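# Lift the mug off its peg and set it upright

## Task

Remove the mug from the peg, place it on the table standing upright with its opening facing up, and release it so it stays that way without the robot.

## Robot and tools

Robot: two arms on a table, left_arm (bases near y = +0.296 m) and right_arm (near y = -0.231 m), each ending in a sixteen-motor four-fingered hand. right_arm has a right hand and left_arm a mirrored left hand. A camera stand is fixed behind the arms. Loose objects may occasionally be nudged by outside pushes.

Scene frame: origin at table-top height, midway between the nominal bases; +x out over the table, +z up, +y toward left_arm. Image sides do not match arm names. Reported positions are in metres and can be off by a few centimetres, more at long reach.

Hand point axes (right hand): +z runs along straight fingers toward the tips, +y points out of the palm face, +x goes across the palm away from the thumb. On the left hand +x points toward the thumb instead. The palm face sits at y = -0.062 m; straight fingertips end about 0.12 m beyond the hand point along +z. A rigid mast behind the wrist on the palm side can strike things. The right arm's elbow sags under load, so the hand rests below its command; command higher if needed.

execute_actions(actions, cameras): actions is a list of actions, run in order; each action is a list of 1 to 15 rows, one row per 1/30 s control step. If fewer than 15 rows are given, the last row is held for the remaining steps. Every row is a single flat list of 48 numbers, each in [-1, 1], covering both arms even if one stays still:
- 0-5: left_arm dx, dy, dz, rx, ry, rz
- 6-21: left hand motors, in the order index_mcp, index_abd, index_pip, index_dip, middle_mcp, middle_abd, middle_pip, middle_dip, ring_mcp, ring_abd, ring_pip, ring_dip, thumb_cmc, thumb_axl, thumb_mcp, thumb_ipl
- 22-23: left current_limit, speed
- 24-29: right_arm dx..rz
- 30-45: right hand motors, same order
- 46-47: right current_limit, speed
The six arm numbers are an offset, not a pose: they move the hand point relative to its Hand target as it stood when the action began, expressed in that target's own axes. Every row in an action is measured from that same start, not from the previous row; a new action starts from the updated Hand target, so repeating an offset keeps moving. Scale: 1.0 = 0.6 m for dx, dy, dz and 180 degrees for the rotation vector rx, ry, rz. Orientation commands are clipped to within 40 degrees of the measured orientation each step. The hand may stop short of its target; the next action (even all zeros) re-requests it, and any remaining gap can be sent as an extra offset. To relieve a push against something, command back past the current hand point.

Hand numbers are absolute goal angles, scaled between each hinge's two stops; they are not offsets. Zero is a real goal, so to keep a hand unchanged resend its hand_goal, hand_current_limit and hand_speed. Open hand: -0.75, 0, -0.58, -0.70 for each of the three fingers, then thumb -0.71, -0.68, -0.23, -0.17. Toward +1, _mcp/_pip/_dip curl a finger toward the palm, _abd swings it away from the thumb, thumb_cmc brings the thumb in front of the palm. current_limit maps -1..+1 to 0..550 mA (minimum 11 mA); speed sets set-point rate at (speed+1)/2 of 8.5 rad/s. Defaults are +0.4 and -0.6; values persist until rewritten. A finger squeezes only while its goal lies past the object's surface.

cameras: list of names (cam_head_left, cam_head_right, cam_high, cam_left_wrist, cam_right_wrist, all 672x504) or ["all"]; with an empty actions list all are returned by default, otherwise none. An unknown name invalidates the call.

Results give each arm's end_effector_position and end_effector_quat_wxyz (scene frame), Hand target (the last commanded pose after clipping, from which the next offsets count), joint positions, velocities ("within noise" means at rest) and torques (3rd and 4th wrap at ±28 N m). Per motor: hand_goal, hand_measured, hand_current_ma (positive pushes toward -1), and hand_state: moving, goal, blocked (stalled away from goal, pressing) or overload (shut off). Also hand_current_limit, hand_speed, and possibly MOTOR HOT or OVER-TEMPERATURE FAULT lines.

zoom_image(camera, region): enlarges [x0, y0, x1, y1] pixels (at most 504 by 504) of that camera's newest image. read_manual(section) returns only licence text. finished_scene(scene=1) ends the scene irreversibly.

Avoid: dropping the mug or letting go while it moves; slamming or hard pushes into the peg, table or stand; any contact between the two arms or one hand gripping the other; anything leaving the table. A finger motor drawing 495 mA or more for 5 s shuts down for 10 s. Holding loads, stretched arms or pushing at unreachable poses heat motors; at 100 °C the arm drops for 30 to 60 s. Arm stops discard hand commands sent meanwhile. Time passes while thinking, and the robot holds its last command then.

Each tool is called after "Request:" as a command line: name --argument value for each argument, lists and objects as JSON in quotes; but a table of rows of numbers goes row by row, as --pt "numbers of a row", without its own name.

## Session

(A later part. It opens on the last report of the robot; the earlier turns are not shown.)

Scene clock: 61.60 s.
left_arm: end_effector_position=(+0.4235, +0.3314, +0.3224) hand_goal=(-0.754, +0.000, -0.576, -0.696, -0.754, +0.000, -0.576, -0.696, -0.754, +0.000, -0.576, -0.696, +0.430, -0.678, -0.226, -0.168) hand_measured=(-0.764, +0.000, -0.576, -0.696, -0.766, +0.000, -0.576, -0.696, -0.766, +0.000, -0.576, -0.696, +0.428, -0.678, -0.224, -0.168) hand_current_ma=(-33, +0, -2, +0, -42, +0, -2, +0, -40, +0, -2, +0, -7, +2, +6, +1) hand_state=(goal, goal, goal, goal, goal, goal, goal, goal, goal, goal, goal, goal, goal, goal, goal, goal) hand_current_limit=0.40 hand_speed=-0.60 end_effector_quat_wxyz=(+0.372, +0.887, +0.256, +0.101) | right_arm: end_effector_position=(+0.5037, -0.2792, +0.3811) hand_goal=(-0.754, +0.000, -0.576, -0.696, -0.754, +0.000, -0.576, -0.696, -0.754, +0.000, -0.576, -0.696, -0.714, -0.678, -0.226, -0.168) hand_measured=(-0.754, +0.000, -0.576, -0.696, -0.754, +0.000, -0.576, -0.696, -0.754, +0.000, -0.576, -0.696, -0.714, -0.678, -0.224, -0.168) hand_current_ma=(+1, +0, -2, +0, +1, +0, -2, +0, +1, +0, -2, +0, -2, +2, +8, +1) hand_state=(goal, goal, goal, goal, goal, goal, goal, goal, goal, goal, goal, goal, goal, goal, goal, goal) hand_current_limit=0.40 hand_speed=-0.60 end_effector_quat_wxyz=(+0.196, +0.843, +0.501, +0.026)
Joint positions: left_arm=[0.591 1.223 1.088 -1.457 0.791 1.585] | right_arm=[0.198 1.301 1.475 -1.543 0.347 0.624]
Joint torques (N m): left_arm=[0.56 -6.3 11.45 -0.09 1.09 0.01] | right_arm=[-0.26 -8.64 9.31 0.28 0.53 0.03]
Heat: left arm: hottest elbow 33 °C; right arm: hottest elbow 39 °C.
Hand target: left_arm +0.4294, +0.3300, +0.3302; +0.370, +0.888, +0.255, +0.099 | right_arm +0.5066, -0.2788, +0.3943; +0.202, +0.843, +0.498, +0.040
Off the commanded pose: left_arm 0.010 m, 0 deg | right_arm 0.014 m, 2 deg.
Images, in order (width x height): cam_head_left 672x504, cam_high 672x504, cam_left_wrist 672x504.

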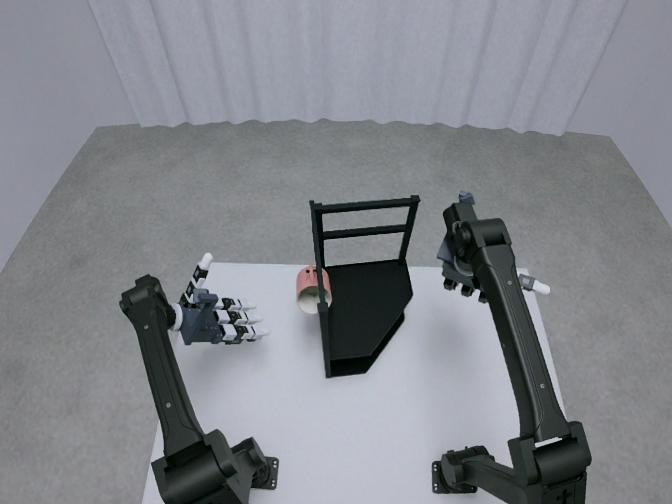

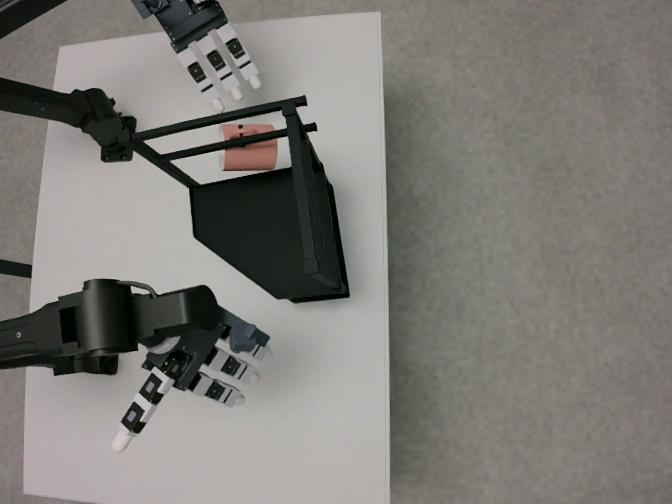

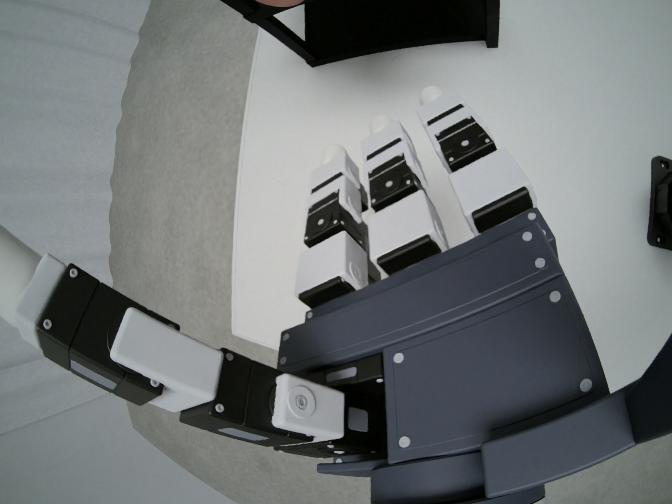

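Request:
execute_actions --actions '[]' --cameras '["all"]'

Scene clock: 63.57 s.
left_arm: end_effector_position=(+0.4235, +0.3315, +0.3224) hand_goal=(-0.754, +0.000, -0.576, -0.696, -0.754, +0.000, -0.576, -0.696, -0.754, +0.000, -0.576, -0.696, +0.430, -0.678, -0.226, -0.168) hand_measured=(-0.764, +0.000, -0.576, -0.696, -0.766, +0.000, -0.576, -0.696, -0.766, +0.000, -0.576, -0.696, +0.428, -0.678, -0.224, -0.168) hand_current_ma=(-33, +0, -2, +0, -42, +0, -2, +0, -40, +0, -2, +0, -7, +2, +6, +1) hand_state=(goal, goal, goal, goal, goal, goal, goal, goal, goal, goal, goal, goal, goal, goal, goal, goal) hand_current_limit=0.40 hand_speed=-0.60 end_effector_quat_wxyz=(+0.372, +0.887, +0.256, +0.101) | right_arm: end_effector_position=(+0.5037, -0.2792, +0.3811) hand_goal=(-0.754, +0.000, -0.576, -0.696, -0.754, +0.000, -0.576, -0.696, -0.754, +0.000, -0.576, -0.696, -0.714, -0.678, -0.226, -0.168) hand_measured=(-0.754, +0.000, -0.576, -0.696, -0.754, +0.000, -0.576, -0.696, -0.754, +0.000, -0.576, -0.696, -0.714, -0.678, -0.224, -0.168) hand_current_ma=(+1, +0, -2, +0, +1, +0, -2, +0, +1, +0, -2, +0, -2, +2, +8, +1) hand_state=(goal, goal, goal, goal, goal, goal, goal, goal, goal, goal, goal, goal, goal, goal, goal, goal) hand_current_limit=0.40 hand_speed=-0.60 end_effector_quat_wxyz=(+0.196, +0.843, +0.501, +0.026)
Joint positions: left_arm=[0.591 1.223 1.088 -1.457 0.791 1.585] | right_arm=[0.198 1.301 1.475 -1.543 0.347 0.624]
Joint velocities: within noise
Joint torques (N m): left_arm=[0.38 -6.12 11.54 -0.24 1.1 0.04] | right_arm=[-0.15 -8.82 9.31 0.36 0.51 0.01]
Heat: left arm: hottest elbow 33 °C; right arm: hottest elbow 39 °C.
Hand target: left_arm +0.4293, +0.3300, +0.3302; +0.370, +0.888, +0.255, +0.099 | right_arm +0.5066, -0.2788, +0.3943; +0.202, +0.843, +0.498, +0.040
Off the commanded pose: left_arm 0.010 m, 0 deg | right_arm 0.014 m, 2 deg.

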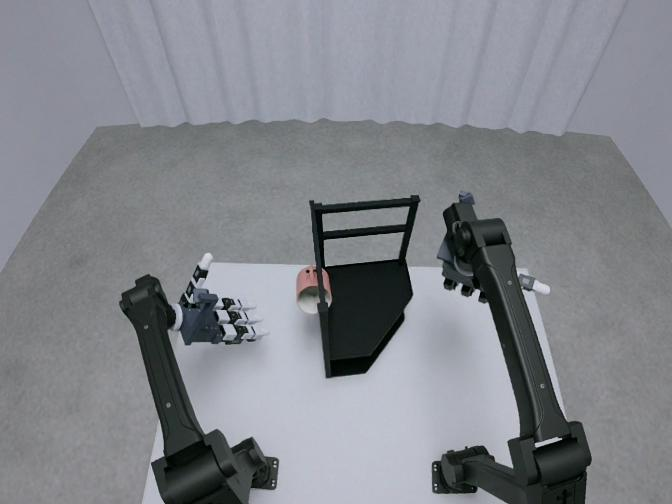

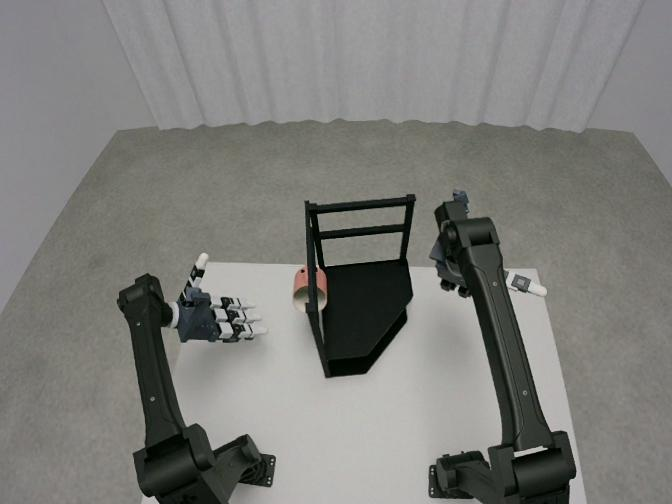

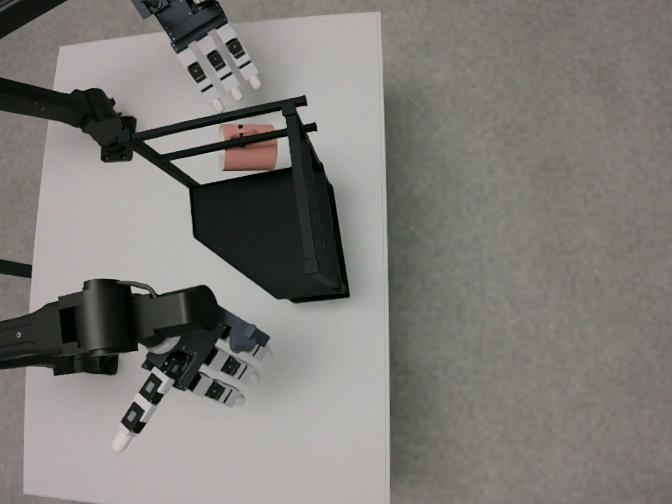

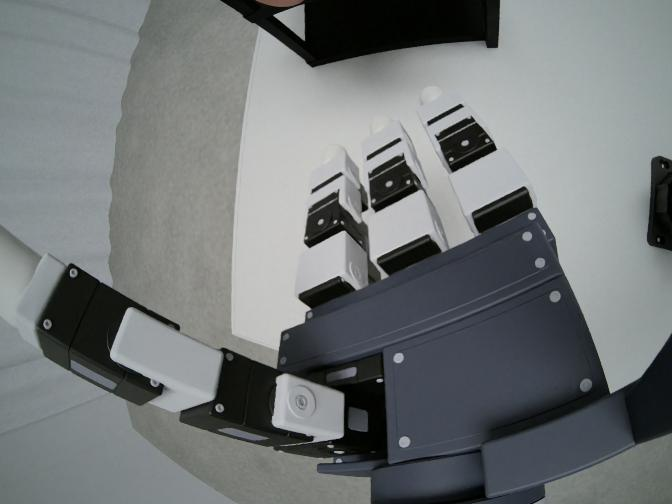

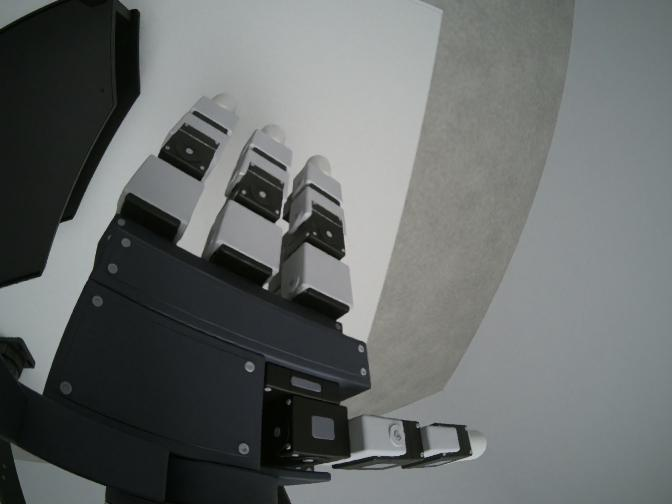

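Request:
zoom_image --camera "cam_head_left" --region '[260, 180, 440, 330]'

Request:
zoom_image --camera "cam_high" --region '[160, 70, 360, 220]'

Request:
zoom_image --camera "cam_head_right" --region '[260, 180, 440, 330]'

Scaled by 2.800.

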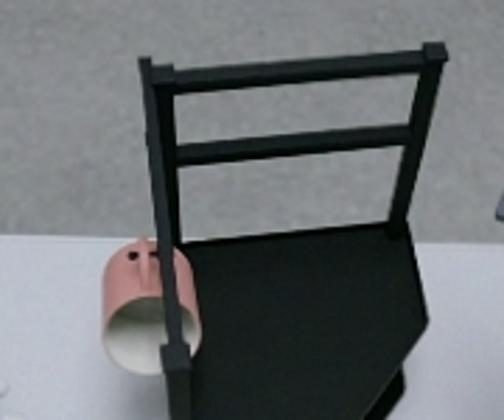

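Scaled by 2.520.

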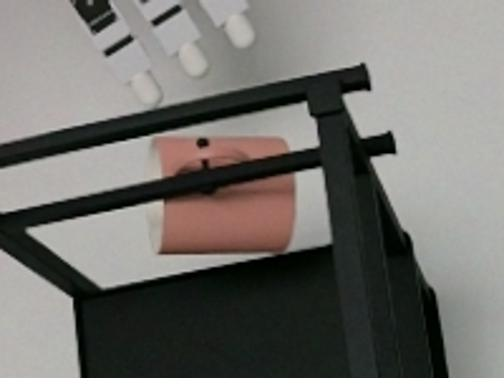

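Scaled by 2.800.

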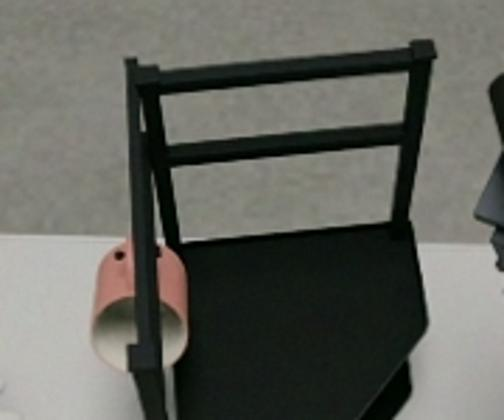

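Request:
zoom_image --camera "cam_high" --region '[205, 110, 295, 185]'

Request:
zoom_image --camera "cam_head_left" --region '[285, 255, 345, 325]'

Request:
zoom_image --camera "cam_head_right" --region '[285, 255, 345, 325]'

Scaled by 5.600.

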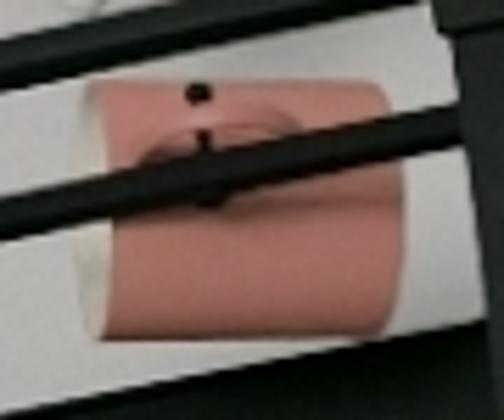

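Scaled by 7.200.

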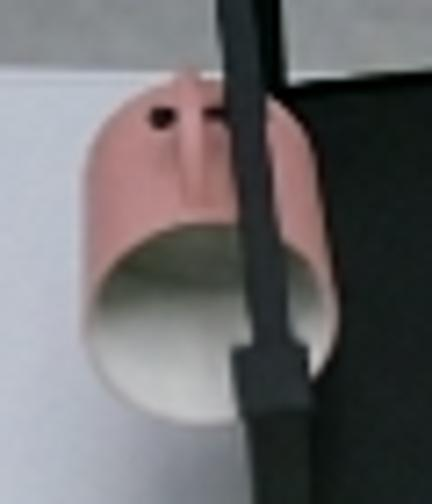

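Scaled by 7.200.

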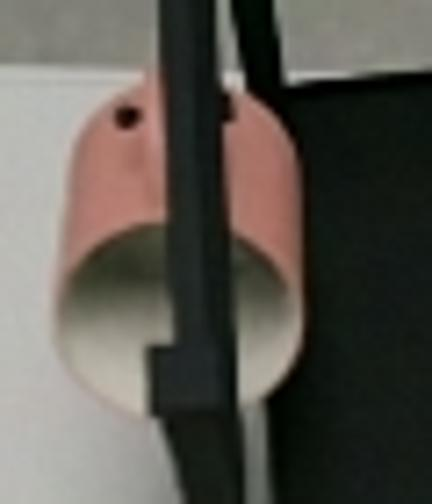

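Request:
zoom_image --camera "cam_head_left" --region '[300, 240, 430, 390]'

Request:
zoom_image --camera "cam_head_right" --region '[300, 240, 430, 390]'

Request:
zoom_image --camera "cam_high" --region '[90, 80, 390, 310]'

Scaled by 3.360.

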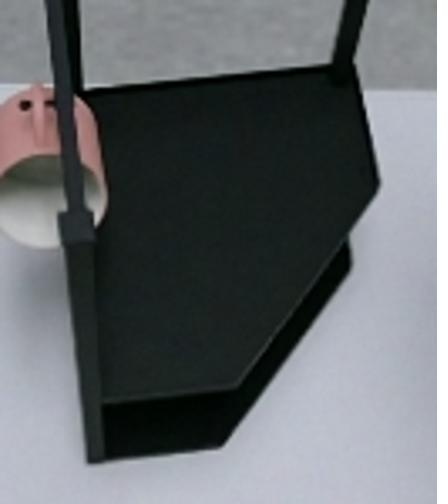

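Scaled by 3.360.

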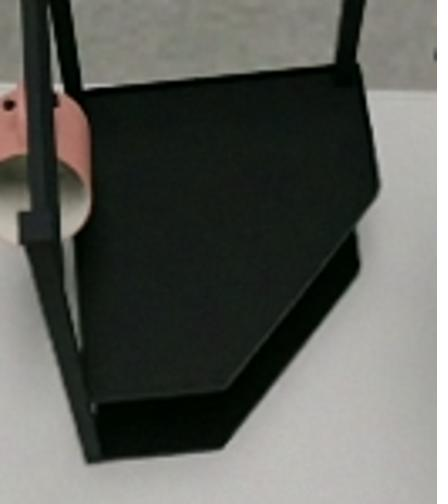

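Scaled by 1.680.

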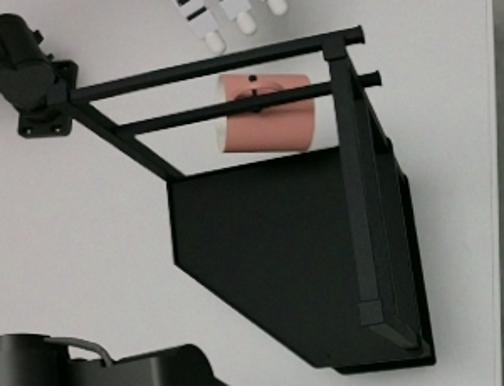

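Request:
execute_actions --actions '[[[-0.008,-0.006,0.026,-0.008,-0.016,-0.009,-0.425,0,-0.139,-0.551,-0.425,0,-0.139,-0.551,-0.425,0,-0.139,-0.551,0.43,-0.678,-0.226,-0.168,0.4,-0.6,0,0,0,0,0,0,-0.754,0,-0.576,-0.696,-0.754,0,-0.576,-0.696,-0.754,0,-0.576,-0.696,-0.714,-0.678,-0.226,-0.168,0.4,-0.6],[-0.016,-0.011,0.052,-0.016,-0.033,-0.019,-0.425,0,-0.139,-0.551,-0.425,0,-0.139,-0.551,-0.425,0,-0.139,-0.551,0.43,-0.678,-0.226,-0.168,0.4,-0.6,0,0,0,0,0,0,-0.754,0,-0.576,-0.696,-0.754,0,-0.576,-0.696,-0.754,0,-0.576,-0.696,-0.714,-0.678,-0.226,-0.168,0.4,-0.6],[-0.025,-0.0171,0.0778,-0.0236,-0.0494,-0.0283,-0.425,0,-0.139,-0.551,-0.425,0,-0.139,-0.551,-0.425,0,-0.139,-0.551,0.43,-0.678,-0.226,-0.168,0.4,-0.6,0,0,0,0,0,0,-0.754,0,-0.576,-0.696,-0.754,0,-0.576,-0.696,-0.754,0,-0.576,-0.696,-0.714,-0.678,-0.226,-0.168,0.4,-0.6]],[[-0.004,-0.008,0.027,-0.008,-0.016,-0.009,-0.425,0,-0.139,-0.551,-0.425,0,-0.139,-0.551,-0.425,0,-0.139,-0.551,0.43,-0.678,-0.226,-0.168,0.4,-0.6,0,0,0,0,0,0,-0.754,0,-0.576,-0.696,-0.754,0,-0.576,-0.696,-0.754,0,-0.576,-0.696,-0.714,-0.678,-0.226,-0.168,0.4,-0.6],[-0.008,-0.017,0.054,-0.016,-0.033,-0.019,-0.425,0,-0.139,-0.551,-0.425,0,-0.139,-0.551,-0.425,0,-0.139,-0.551,0.43,-0.678,-0.226,-0.168,0.4,-0.6,0,0,0,0,0,0,-0.754,0,-0.576,-0.696,-0.754,0,-0.576,-0.696,-0.754,0,-0.576,-0.696,-0.714,-0.678,-0.226,-0.168,0.4,-0.6],[-0.0113,-0.0251,0.0803,-0.0236,-0.0494,-0.0283,-0.425,0,-0.139,-0.551,-0.425,0,-0.139,-0.551,-0.425,0,-0.139,-0.551,0.43,-0.678,-0.226,-0.168,0.4,-0.6,0,0,0,0,0,0,-0.754,0,-0.576,-0.696,-0.754,0,-0.576,-0.696,-0.754,0,-0.576,-0.696,-0.714,-0.678,-0.226,-0.168,0.4,-0.6]]]' --cameras '["cam_head_left", "cam_high", "cam_left_wrist"]'

Scene clock: 78.93 s.
left_arm: end_effector_position=(+0.4281, +0.2724, +0.2503) hand_goal=(-0.426, +0.000, -0.140, -0.552, -0.426, +0.000, -0.140, -0.552, -0.426, +0.000, -0.140, -0.552, +0.430, -0.678, -0.226, -0.168) hand_measured=(-0.442, +0.000, -0.146, -0.554, -0.446, +0.000, -0.148, -0.556, -0.446, +0.000, -0.148, -0.554, +0.426, -0.678, -0.224, -0.168) hand_current_ma=(-59, +0, -21, -8, -74, +0, -24, -11, -74, +0, -24, -8, -9, +2, +6, +1) hand_state=(goal, goal, goal, goal, goal, goal, goal, goal, goal, goal, goal, goal, goal, goal, goal, goal) hand_current_limit=0.40 hand_speed=-0.60 end_effector_quat_wxyz=(+0.476, +0.837, +0.266, -0.050) | right_arm: end_effector_position=(+0.5037, -0.2792, +0.3811) hand_goal=(-0.754, +0.000, -0.576, -0.696, -0.754, +0.000, -0.576, -0.696, -0.754, +0.000, -0.576, -0.696, -0.714, -0.678, -0.226, -0.168) hand_measured=(-0.754, +0.000, -0.576, -0.696, -0.754, +0.000, -0.576, -0.696, -0.754, +0.000, -0.576, -0.696, -0.714, -0.678, -0.224, -0.168) hand_current_ma=(+1, +0, -2, +0, +1, +0, -2, +0, +1, +0, -2, +0, -2, +2, +8, +1) hand_state=(goal, goal, goal, goal, goal, goal, goal, goal, goal, goal, goal, goal, goal, goal, goal, goal) hand_current_limit=0.40 hand_speed=-0.60 end_effector_quat_wxyz=(+0.196, +0.843, +0.501, +0.026)
Joint positions: left_arm=[0.46 1.39 0.96 -1.484 0.957 1.57] | right_arm=[0.198 1.301 1.475 -1.543 0.347 0.624]
Joint torques (N m): left_arm=[0.26 -7 8.24 -0.12 1.52 0.14] | right_arm=[-0.38 -9 9.4 0.34 0.45 -0.03]
Heat: left arm: hottest elbow 34 °C; right arm: hottest elbow 40 °C.
Hand target: left_arm +0.4301, +0.2695, +0.2494; +0.476, +0.837, +0.265, -0.053 | right_arm +0.5066, -0.2788, +0.3943; +0.202, +0.843, +0.498, +0.040
Off the commanded pose: left_arm 0.004 m, 0 deg | right_arm 0.014 m, 2 deg.
Images, in order (width x height): cam_head_left 672x504, cam_high 672x504, cam_left_wrist 672x504.

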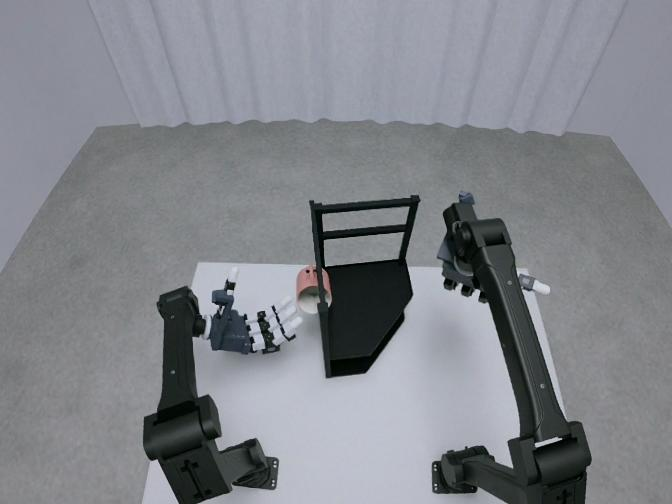

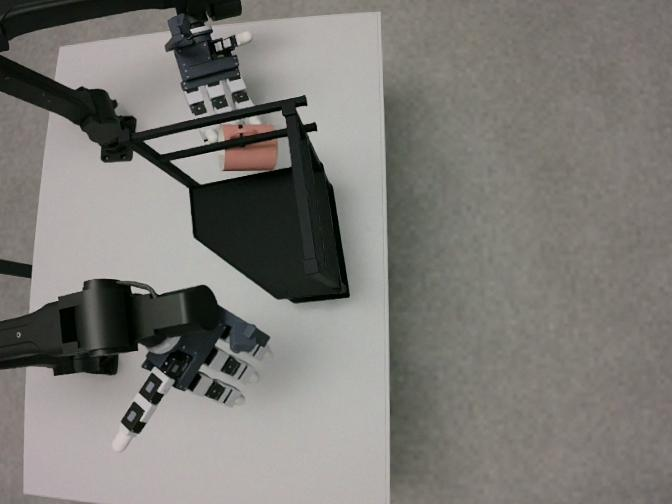

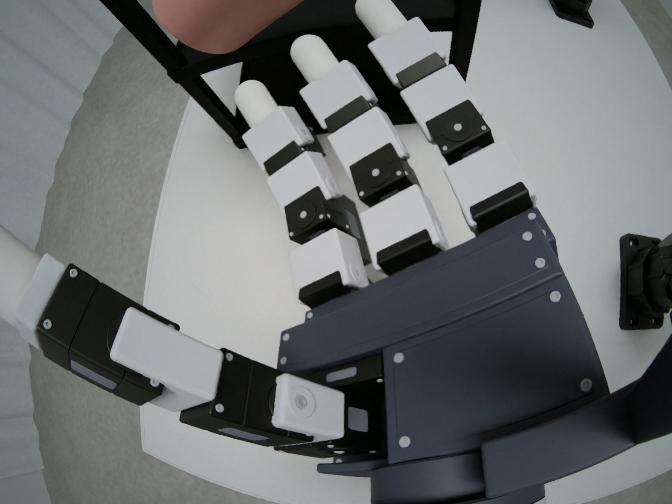

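Request:
zoom_image --camera "cam_head_left" --region '[190, 250, 350, 370]'

Request:
zoom_image --camera "cam_high" --region '[150, 0, 330, 180]'

Request:
zoom_image --camera "cam_left_wrist" --region '[100, 0, 500, 300]'

Scaled by 3.150.

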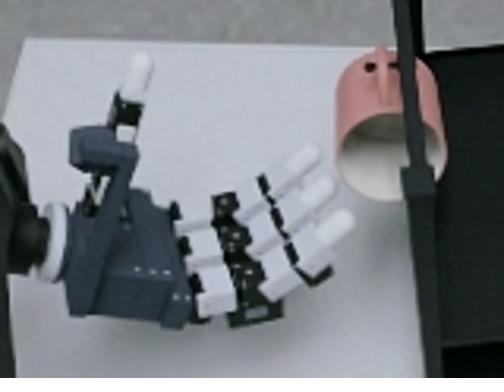

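Scaled by 2.800.

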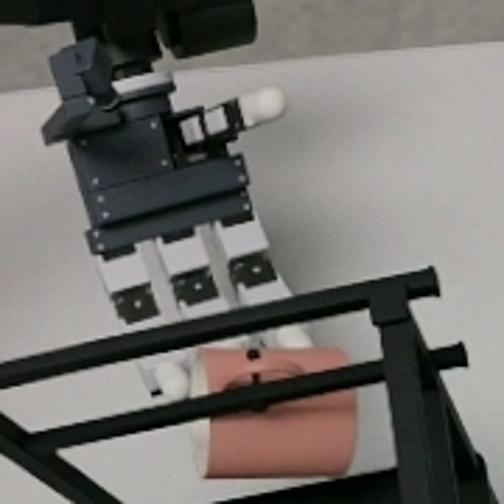

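Scaled by 1.260 from the camera's 672x504 image, which has a finer 960x720 frame.

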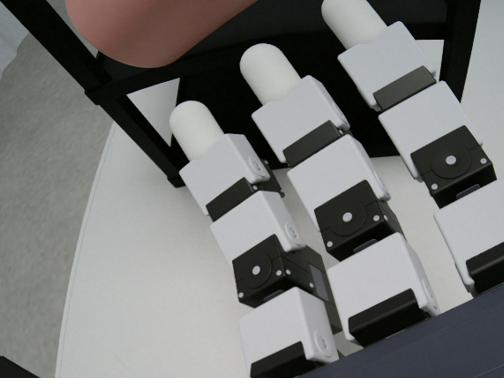

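Request:
execute_actions --actions '[[[-0.0023,0.0017,0.0256,0.0129,-0.0064,0.0113,-0.425,0,-0.139,-0.551,-0.425,0,-0.139,-0.551,-0.425,0,-0.139,-0.551,0.43,-0.678,-0.226,-0.168,0.4,-0.6,0,0,0,0,0,0,-0.754,0,-0.576,-0.696,-0.754,0,-0.576,-0.696,-0.754,0,-0.576,-0.696,-0.714,-0.678,-0.226,-0.168,0.4,-0.6],[-0.0045,0.0033,0.0511,0.0257,-0.0127,0.0226,-0.425,0,-0.139,-0.551,-0.425,0,-0.139,-0.551,-0.425,0,-0.139,-0.551,0.43,-0.678,-0.226,-0.168,0.4,-0.6,0,0,0,0,0,0,-0.754,0,-0.576,-0.696,-0.754,0,-0.576,-0.696,-0.754,0,-0.576,-0.696,-0.714,-0.678,-0.226,-0.168,0.4,-0.6],[-0.0068,0.005,0.0767,0.0386,-0.0191,0.0339,-0.425,0,-0.139,-0.551,-0.425,0,-0.139,-0.551,-0.425,0,-0.139,-0.551,0.43,-0.678,-0.226,-0.168,0.4,-0.6,0,0,0,0,0,0,-0.754,0,-0.576,-0.696,-0.754,0,-0.576,-0.696,-0.754,0,-0.576,-0.696,-0.714,-0.678,-0.226,-0.168,0.4,-0.6]],[[-0.0006,0.005,0.0255,0.0129,-0.0064,0.0113,-0.425,0,-0.139,-0.551,-0.425,0,-0.139,-0.551,-0.425,0,-0.139,-0.551,0.43,-0.678,-0.226,-0.168,0.4,-0.6,0,0,0,0,0,0,-0.754,0,-0.576,-0.696,-0.754,0,-0.576,-0.696,-0.754,0,-0.576,-0.696,-0.714,-0.678,-0.226,-0.168,0.4,-0.6],[-0.0011,0.01,0.051,0.0257,-0.0127,0.0226,-0.425,0,-0.139,-0.551,-0.425,0,-0.139,-0.551,-0.425,0,-0.139,-0.551,0.43,-0.678,-0.226,-0.168,0.4,-0.6,0,0,0,0,0,0,-0.754,0,-0.576,-0.696,-0.754,0,-0.576,-0.696,-0.754,0,-0.576,-0.696,-0.714,-0.678,-0.226,-0.168,0.4,-0.6],[-0.0017,0.015,0.0765,0.0386,-0.0191,0.0339,-0.425,0,-0.139,-0.551,-0.425,0,-0.139,-0.551,-0.425,0,-0.139,-0.551,0.43,-0.678,-0.226,-0.168,0.4,-0.6,0,0,0,0,0,0,-0.754,0,-0.576,-0.696,-0.754,0,-0.576,-0.696,-0.754,0,-0.576,-0.696,-0.714,-0.678,-0.226,-0.168,0.4,-0.6]]]' --cameras '["cam_head_left", "cam_high", "cam_left_wrist"]'

Scene clock: 84.73 s.
left_arm: end_effector_position=(+0.4250, +0.1891, +0.2014) hand_goal=(-0.426, +0.000, -0.140, -0.552, -0.426, +0.000, -0.140, -0.552, -0.426, +0.000, -0.140, -0.552, +0.430, -0.678, -0.226, -0.168) hand_measured=(-0.442, +0.000, -0.146, -0.554, -0.438, +0.010, -0.136, -0.548, -0.424, +0.004, -0.130, -0.548, +0.426, -0.678, -0.224, -0.168) hand_current_ma=(-56, +0, -20, -8, -45, +28, +10, +13, +5, +12, +31, +14, -9, +2, +7, +1) hand_state=(goal, goal, goal, goal, goal, goal, goal, goal, goal, goal, goal, goal, goal, goal, goal, goal) hand_current_limit=0.40 hand_speed=-0.60 end_effector_quat_wxyz=(+0.392, +0.903, +0.147, -0.098) | right_arm: end_effector_position=(+0.5037, -0.2792, +0.3811) hand_goal=(-0.754, +0.000, -0.576, -0.696, -0.754, +0.000, -0.576, -0.696, -0.754, +0.000, -0.576, -0.696, -0.714, -0.678, -0.226, -0.168) hand_measured=(-0.754, +0.000, -0.576, -0.696, -0.754, +0.000, -0.576, -0.696, -0.754, +0.000, -0.576, -0.696, -0.714, -0.678, -0.224, -0.168) hand_current_ma=(+1, +0, -2, +0, +1, +0, -2, +0, +1, +0, -2, +0, -2, +2, +8, +1) hand_state=(goal, goal, goal, goal, goal, goal, goal, goal, goal, goal, goal, goal, goal, goal, goal, goal) hand_current_limit=0.40 hand_speed=-0.60 end_effector_quat_wxyz=(+0.196, +0.843, +0.501, +0.026)
Joint positions: left_arm=[0.222 1.463 0.983 -1.386 0.79 1.571] | right_arm=[0.198 1.301 1.475 -1.543 0.347 0.624]
Joint torques (N m): left_arm=[0.03 -7.06 11.26 0.39 1.28 0.11] | right_arm=[-0.38 -8.18 9.37 0.44 0.46 0.02]
Heat: left arm: hottest elbow 34 °C; right arm: hottest elbow 40 °C.
Hand target: left_arm +0.4409, +0.1874, +0.2069; +0.390, +0.907, +0.137, -0.084 | right_arm +0.5066, -0.2788, +0.3943; +0.202, +0.843, +0.498, +0.040
Off the commanded pose: left_arm 0.017 m, 2 deg | right_arm 0.014 m, 2 deg.
Images, in order (width x height): cam_head_left 672x504, cam_high 672x504, cam_left_wrist 672x504.

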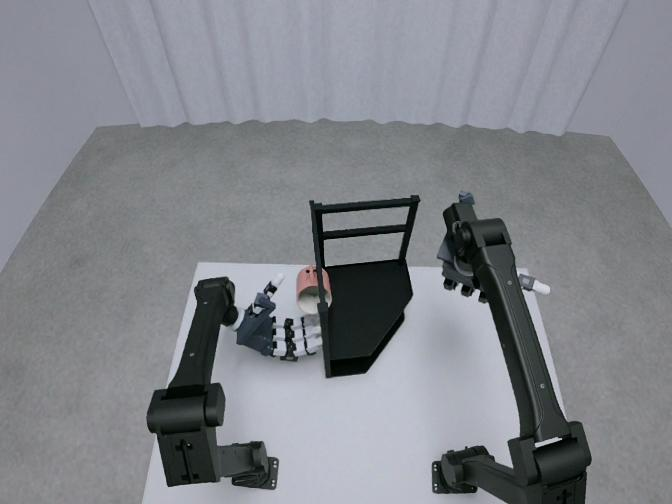

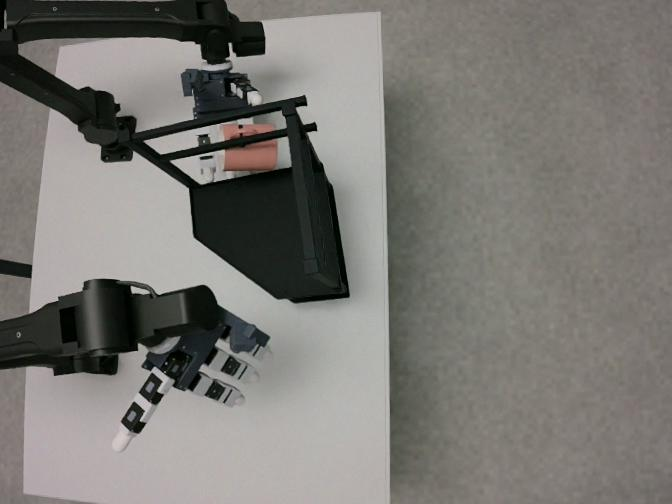

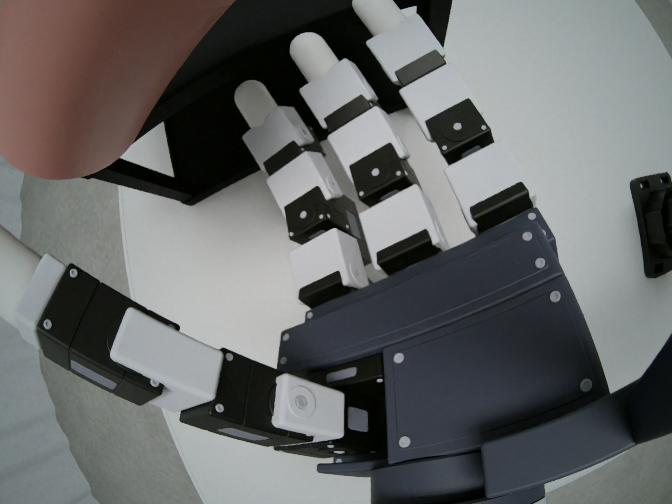

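Request:
zoom_image --camera "cam_head_left" --region '[215, 255, 355, 385]'

Request:
zoom_image --camera "cam_left_wrist" --region '[0, 0, 500, 300]'

Request:
zoom_image --camera "cam_high" --region '[170, 50, 330, 200]'

Scaled by 3.600.

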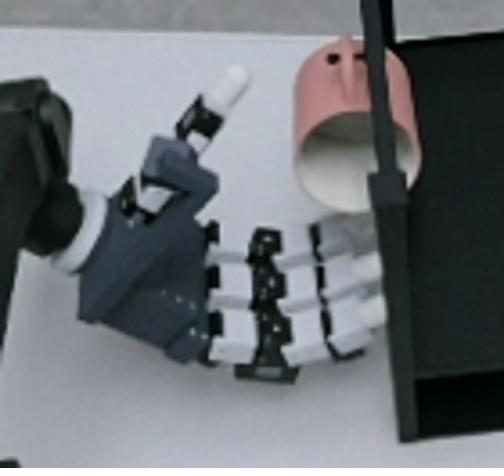

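Scaled by 1.008 from the camera's 672x504 image, which has a finer 960x720 frame.

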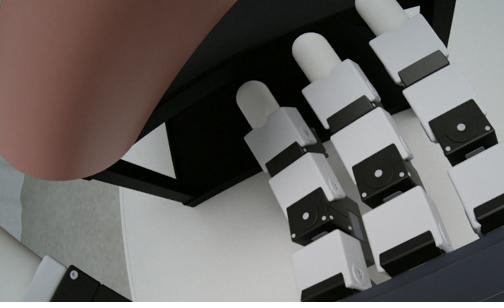

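Scaled by 3.150.

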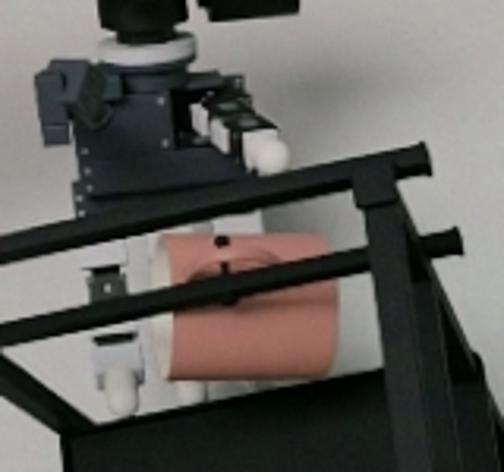

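Request:
execute_actions --actions '[[[0,0.008,-0.012,0,0,0,-0.425,0,-0.139,-0.551,-0.425,0,-0.139,-0.551,-0.425,0,-0.139,-0.551,0.43,-0.678,-0.226,-0.168,0.4,-0.6,0,0,0,0,0,0,-0.754,0,-0.576,-0.696,-0.754,0,-0.576,-0.696,-0.754,0,-0.576,-0.696,-0.714,-0.678,-0.226,-0.168,0.4,-0.6],[0,0.02,-0.025,0,0,0,-0.425,0,-0.139,-0.551,-0.425,0,-0.139,-0.551,-0.425,0,-0.139,-0.551,0.43,-0.678,-0.226,-0.168,0.4,-0.6,0,0,0,0,0,0,-0.754,0,-0.576,-0.696,-0.754,0,-0.576,-0.696,-0.754,0,-0.576,-0.696,-0.714,-0.678,-0.226,-0.168,0.4,-0.6]],[[0,0.019,0.006,0.002,-0.0054,0.0054,-0.425,0,-0.139,-0.551,-0.425,0,-0.139,-0.551,-0.425,0,-0.139,-0.551,0.43,-0.678,-0.226,-0.168,0.4,-0.6,0,0,0,0,0,0,-0.754,0,-0.576,-0.696,-0.754,0,-0.576,-0.696,-0.754,0,-0.576,-0.696,-0.714,-0.678,-0.226,-0.168,0.4,-0.6],[0,0.038,0.013,0.004,-0.0109,0.0109,-0.425,0,-0.139,-0.551,-0.425,0,-0.139,-0.551,-0.425,0,-0.139,-0.551,0.43,-0.678,-0.226,-0.168,0.4,-0.6,0,0,0,0,0,0,-0.754,0,-0.576,-0.696,-0.754,0,-0.576,-0.696,-0.754,0,-0.576,-0.696,-0.714,-0.678,-0.226,-0.168,0.4,-0.6],[-0.001,0.0573,0.0197,0.0062,-0.0163,0.0163,-0.425,0,-0.139,-0.551,-0.425,0,-0.139,-0.551,-0.425,0,-0.139,-0.551,0.43,-0.678,-0.226,-0.168,0.4,-0.6,0,0,0,0,0,0,-0.754,0,-0.576,-0.696,-0.754,0,-0.576,-0.696,-0.754,0,-0.576,-0.696,-0.714,-0.678,-0.226,-0.168,0.4,-0.6]]]' --cameras '["cam_head_left", "cam_high", "cam_left_wrist"]'

Scene clock: 90.33 s.
left_arm: end_effector_position=(+0.4436, +0.1855, +0.2254) hand_goal=(-0.426, +0.000, -0.140, -0.552, -0.426, +0.000, -0.140, -0.552, -0.426, +0.000, -0.140, -0.552, +0.430, -0.678, -0.226, -0.168) hand_measured=(-0.468, +0.026, -0.134, -0.544, -0.438, +0.002, -0.140, -0.550, -0.434, +0.002, -0.140, -0.550, +0.426, -0.678, -0.224, -0.168) hand_current_ma=(-175, +80, +21, +26, -40, +4, +0, +7, -26, +4, +0, +6, -9, +2, +7, +1) hand_state=(blocked, blocked, goal, goal, goal, goal, goal, goal, goal, goal, goal, goal, goal, goal, goal, goal) hand_current_limit=0.40 hand_speed=-0.60 end_effector_quat_wxyz=(+0.375, +0.911, +0.139, -0.103) | right_arm: end_effector_position=(+0.5037, -0.2792, +0.3811) hand_goal=(-0.754, +0.000, -0.576, -0.696, -0.754, +0.000, -0.576, -0.696, -0.754, +0.000, -0.576, -0.696, -0.714, -0.678, -0.226, -0.168) hand_measured=(-0.754, +0.000, -0.576, -0.696, -0.754, +0.000, -0.576, -0.696, -0.754, +0.000, -0.576, -0.696, -0.714, -0.678, -0.224, -0.168) hand_current_ma=(+1, +0, -2, +0, +1, +0, -2, +0, +1, +0, -2, +0, -2, +2, +8, +1) hand_state=(goal, goal, goal, goal, goal, goal, goal, goal, goal, goal, goal, goal, goal, goal, goal, goal) hand_current_limit=0.40 hand_speed=-0.60 end_effector_quat_wxyz=(+0.196, +0.843, +0.501, +0.026)
Joint positions: left_arm=[0.197 1.482 1.091 -1.466 0.757 1.557] | right_arm=[0.198 1.301 1.475 -1.543 0.347 0.624]
Joint torques (N m): left_arm=[-3.9 -7.88 12.42 -0.29 2.7 0.3] | right_arm=[-0.44 -8.76 9.31 0.24 0.49 -0.03]
Heat: left arm: hottest elbow 35 °C; right arm: hottest elbow 40 °C.
Hand target: left_arm +0.4550, +0.1590, +0.2409; +0.386, +0.911, +0.103, -0.099 | right_arm +0.5066, -0.2788, +0.3943; +0.202, +0.843, +0.498, +0.040
Off the commanded pose: left_arm 0.033 m, 4 deg | right_arm 0.014 m, 2 deg.
Images, in order (width x height): cam_head_left 672x504, cam_high 672x504, cam_left_wrist 672x504.

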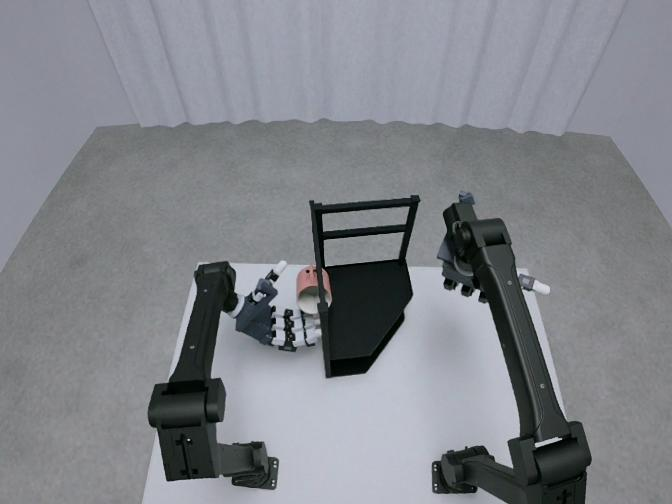

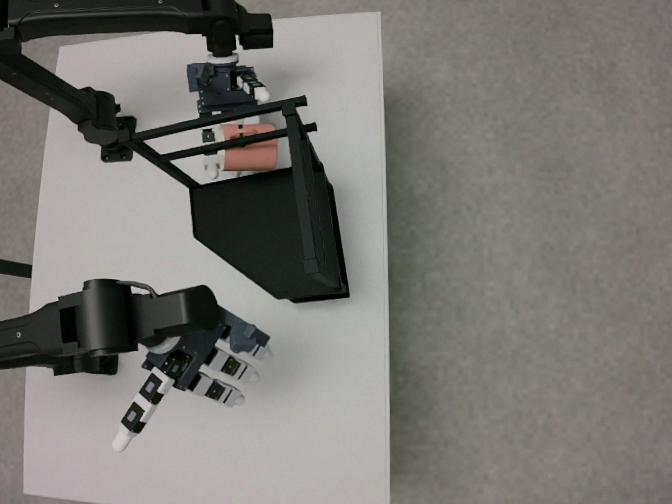

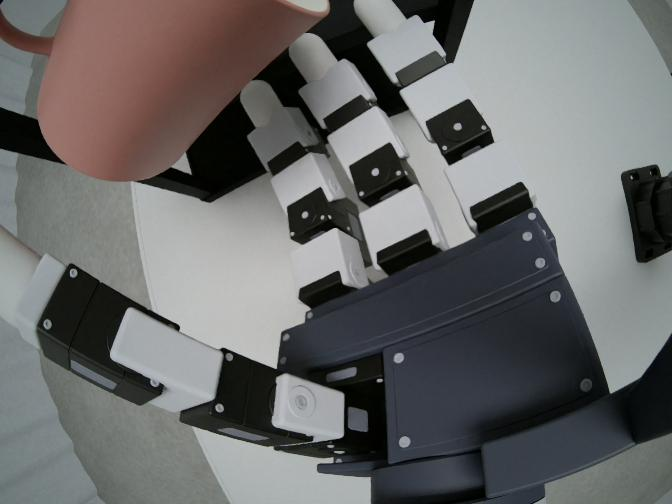

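Request:
zoom_image --camera "cam_left_wrist" --region '[0, 0, 336, 252]'

Request:
zoom_image --camera "cam_high" --region '[190, 50, 310, 200]'

Request:
zoom_image --camera "cam_head_left" --region '[225, 250, 355, 370]'

Scaled by 1.500 from the camera's 672x504 image, which has a finer 960x720 frame.

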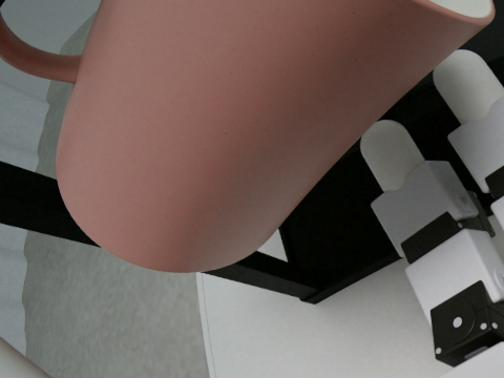

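Scaled by 3.360.

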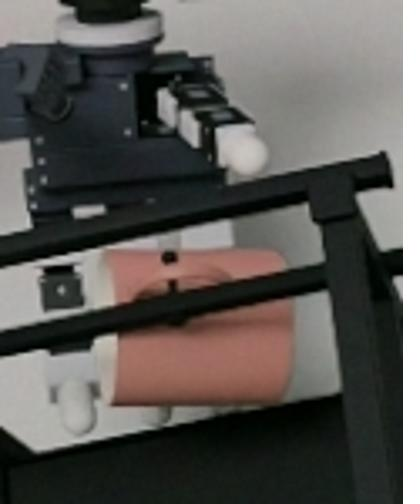

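Scaled by 3.877.

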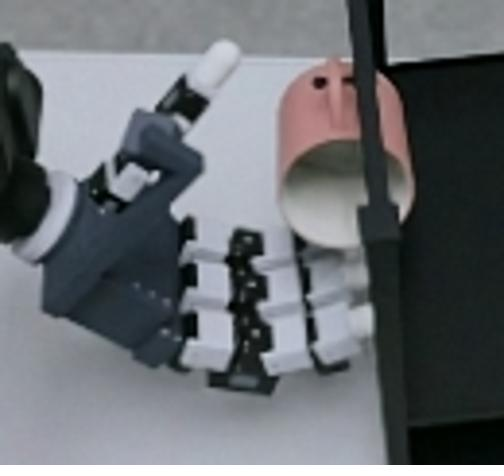

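Request:
execute_actions --actions '[[[-0.0055,-0.0123,-0.0242,0.026,-0.0072,-0.012,-0.425,0,-0.139,-0.551,-0.425,0,-0.139,-0.551,-0.425,0,-0.139,-0.551,0.43,-0.678,-0.226,-0.168,0.4,-0.6,0,0,0,0,0,0,-0.754,0,-0.576,-0.696,-0.754,0,-0.576,-0.696,-0.754,0,-0.576,-0.696,-0.714,-0.678,-0.226,-0.168,0.4,-0.6],[-0.011,-0.0247,-0.0483,0.0521,-0.0144,-0.0239,-0.425,0,-0.139,-0.551,-0.425,0,-0.139,-0.551,-0.425,0,-0.139,-0.551,0.43,-0.678,-0.226,-0.168,0.4,-0.6,0,0,0,0,0,0,-0.754,0,-0.576,-0.696,-0.754,0,-0.576,-0.696,-0.754,0,-0.576,-0.696,-0.714,-0.678,-0.226,-0.168,0.4,-0.6],[-0.0165,-0.037,-0.0725,0.0781,-0.0216,-0.0359,-0.425,0,-0.139,-0.551,-0.425,0,-0.139,-0.551,-0.425,0,-0.139,-0.551,0.43,-0.678,-0.226,-0.168,0.4,-0.6,0,0,0,0,0,0,-0.754,0,-0.576,-0.696,-0.754,0,-0.576,-0.696,-0.754,0,-0.576,-0.696,-0.714,-0.678,-0.226,-0.168,0.4,-0.6]],[[0,0,0,0,0,0,-0.616,0,-0.066,-0.333,-0.616,0,-0.066,-0.333,-0.616,0,-0.066,-0.333,0.38,-0.678,-0.226,-0.168,0.4,-0.6,0,0,0,0,0,0,-0.754,0,-0.576,-0.696,-0.754,0,-0.576,-0.696,-0.754,0,-0.576,-0.696,-0.714,-0.678,-0.226,-0.168,0.4,-0.6]]]' --cameras '["cam_head_left", "cam_high", "cam_left_wrist"]'

Scene clock: 99.63 s.
left_arm: end_effector_position=(+0.4344, +0.1982, +0.2481) hand_goal=(-0.616, +0.000, -0.066, -0.334, -0.616, +0.000, -0.066, -0.334, -0.616, +0.000, -0.066, -0.334, +0.380, -0.678, -0.226, -0.168) hand_measured=(-0.620, +0.002, -0.074, -0.338, -0.620, +0.002, -0.074, -0.338, -0.620, +0.002, -0.074, -0.338, +0.378, -0.678, -0.224, -0.168) hand_current_ma=(-10, +3, -23, -9, -13, +3, -26, -11, -13, +3, -25, -9, -6, +2, +8, +1) hand_state=(goal, goal, goal, goal, goal, goal, goal, goal, goal, goal, goal, goal, goal, goal, goal, goal) hand_current_limit=0.40 hand_speed=-0.60 end_effector_quat_wxyz=(+0.275, +0.942, +0.129, -0.139) | right_arm: end_effector_position=(+0.5037, -0.2792, +0.3811) hand_goal=(-0.754, +0.000, -0.576, -0.696, -0.754, +0.000, -0.576, -0.696, -0.754, +0.000, -0.576, -0.696, -0.714, -0.678, -0.226, -0.168) hand_measured=(-0.754, +0.000, -0.576, -0.696, -0.754, +0.000, -0.576, -0.696, -0.754, +0.000, -0.576, -0.696, -0.714, -0.678, -0.224, -0.168) hand_current_ma=(+1, +0, -2, +0, +1, +0, -2, +0, +1, +0, -2, +0, -2, +2, +8, +1) hand_state=(goal, goal, goal, goal, goal, goal, goal, goal, goal, goal, goal, goal, goal, goal, goal, goal) hand_current_limit=0.40 hand_speed=-0.60 end_effector_quat_wxyz=(+0.196, +0.843, +0.501, +0.026)
Joint positions: left_arm=[0.186 1.468 1.233 -1.666 0.543 1.553] | right_arm=[0.198 1.301 1.475 -1.543 0.347 0.624]
Joint torques (N m): left_arm=[1.9 -8.7 11.62 -0.8 0.86 0.1] | right_arm=[-0.26 -8.88 9.33 0.29 0.56 0]
Heat: left arm: hottest elbow 36 °C; right arm: hottest elbow 40 °C.
Hand target: left_arm +0.4440, +0.2045, +0.2581; +0.269, +0.941, +0.128, -0.163 | right_arm +0.5066, -0.2788, +0.3943; +0.202, +0.843, +0.498, +0.040
Off the commanded pose: left_arm 0.015 m, 3 deg | right_arm 0.014 m, 2 deg.
joint sent to its limit (left arm) — joint 4 (wrist pitch), lower limit. The joint targets are off in orientation, not in position.
Images, in order (width x height): cam_head_left 672x504, cam_high 672x504, cam_left_wrist 672x504.

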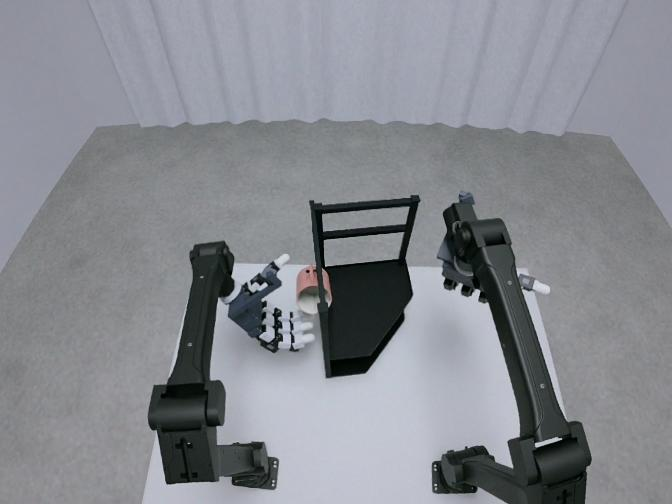

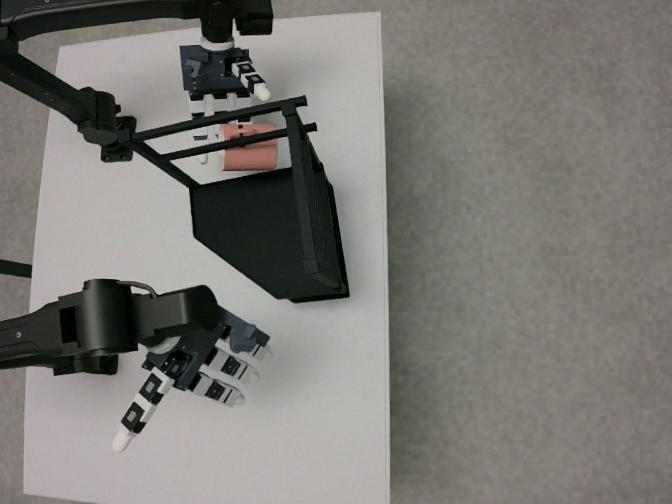

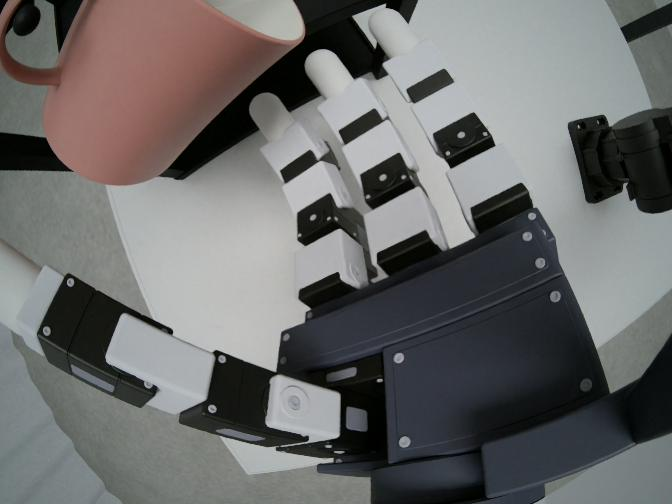

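Request:
zoom_image --camera "cam_left_wrist" --region '[0, 0, 336, 252]'

Scaled by 1.500 from the camera's 672x504 image, which has a finer 960x720 frame.

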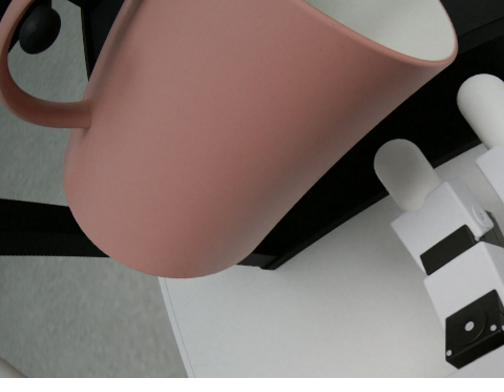

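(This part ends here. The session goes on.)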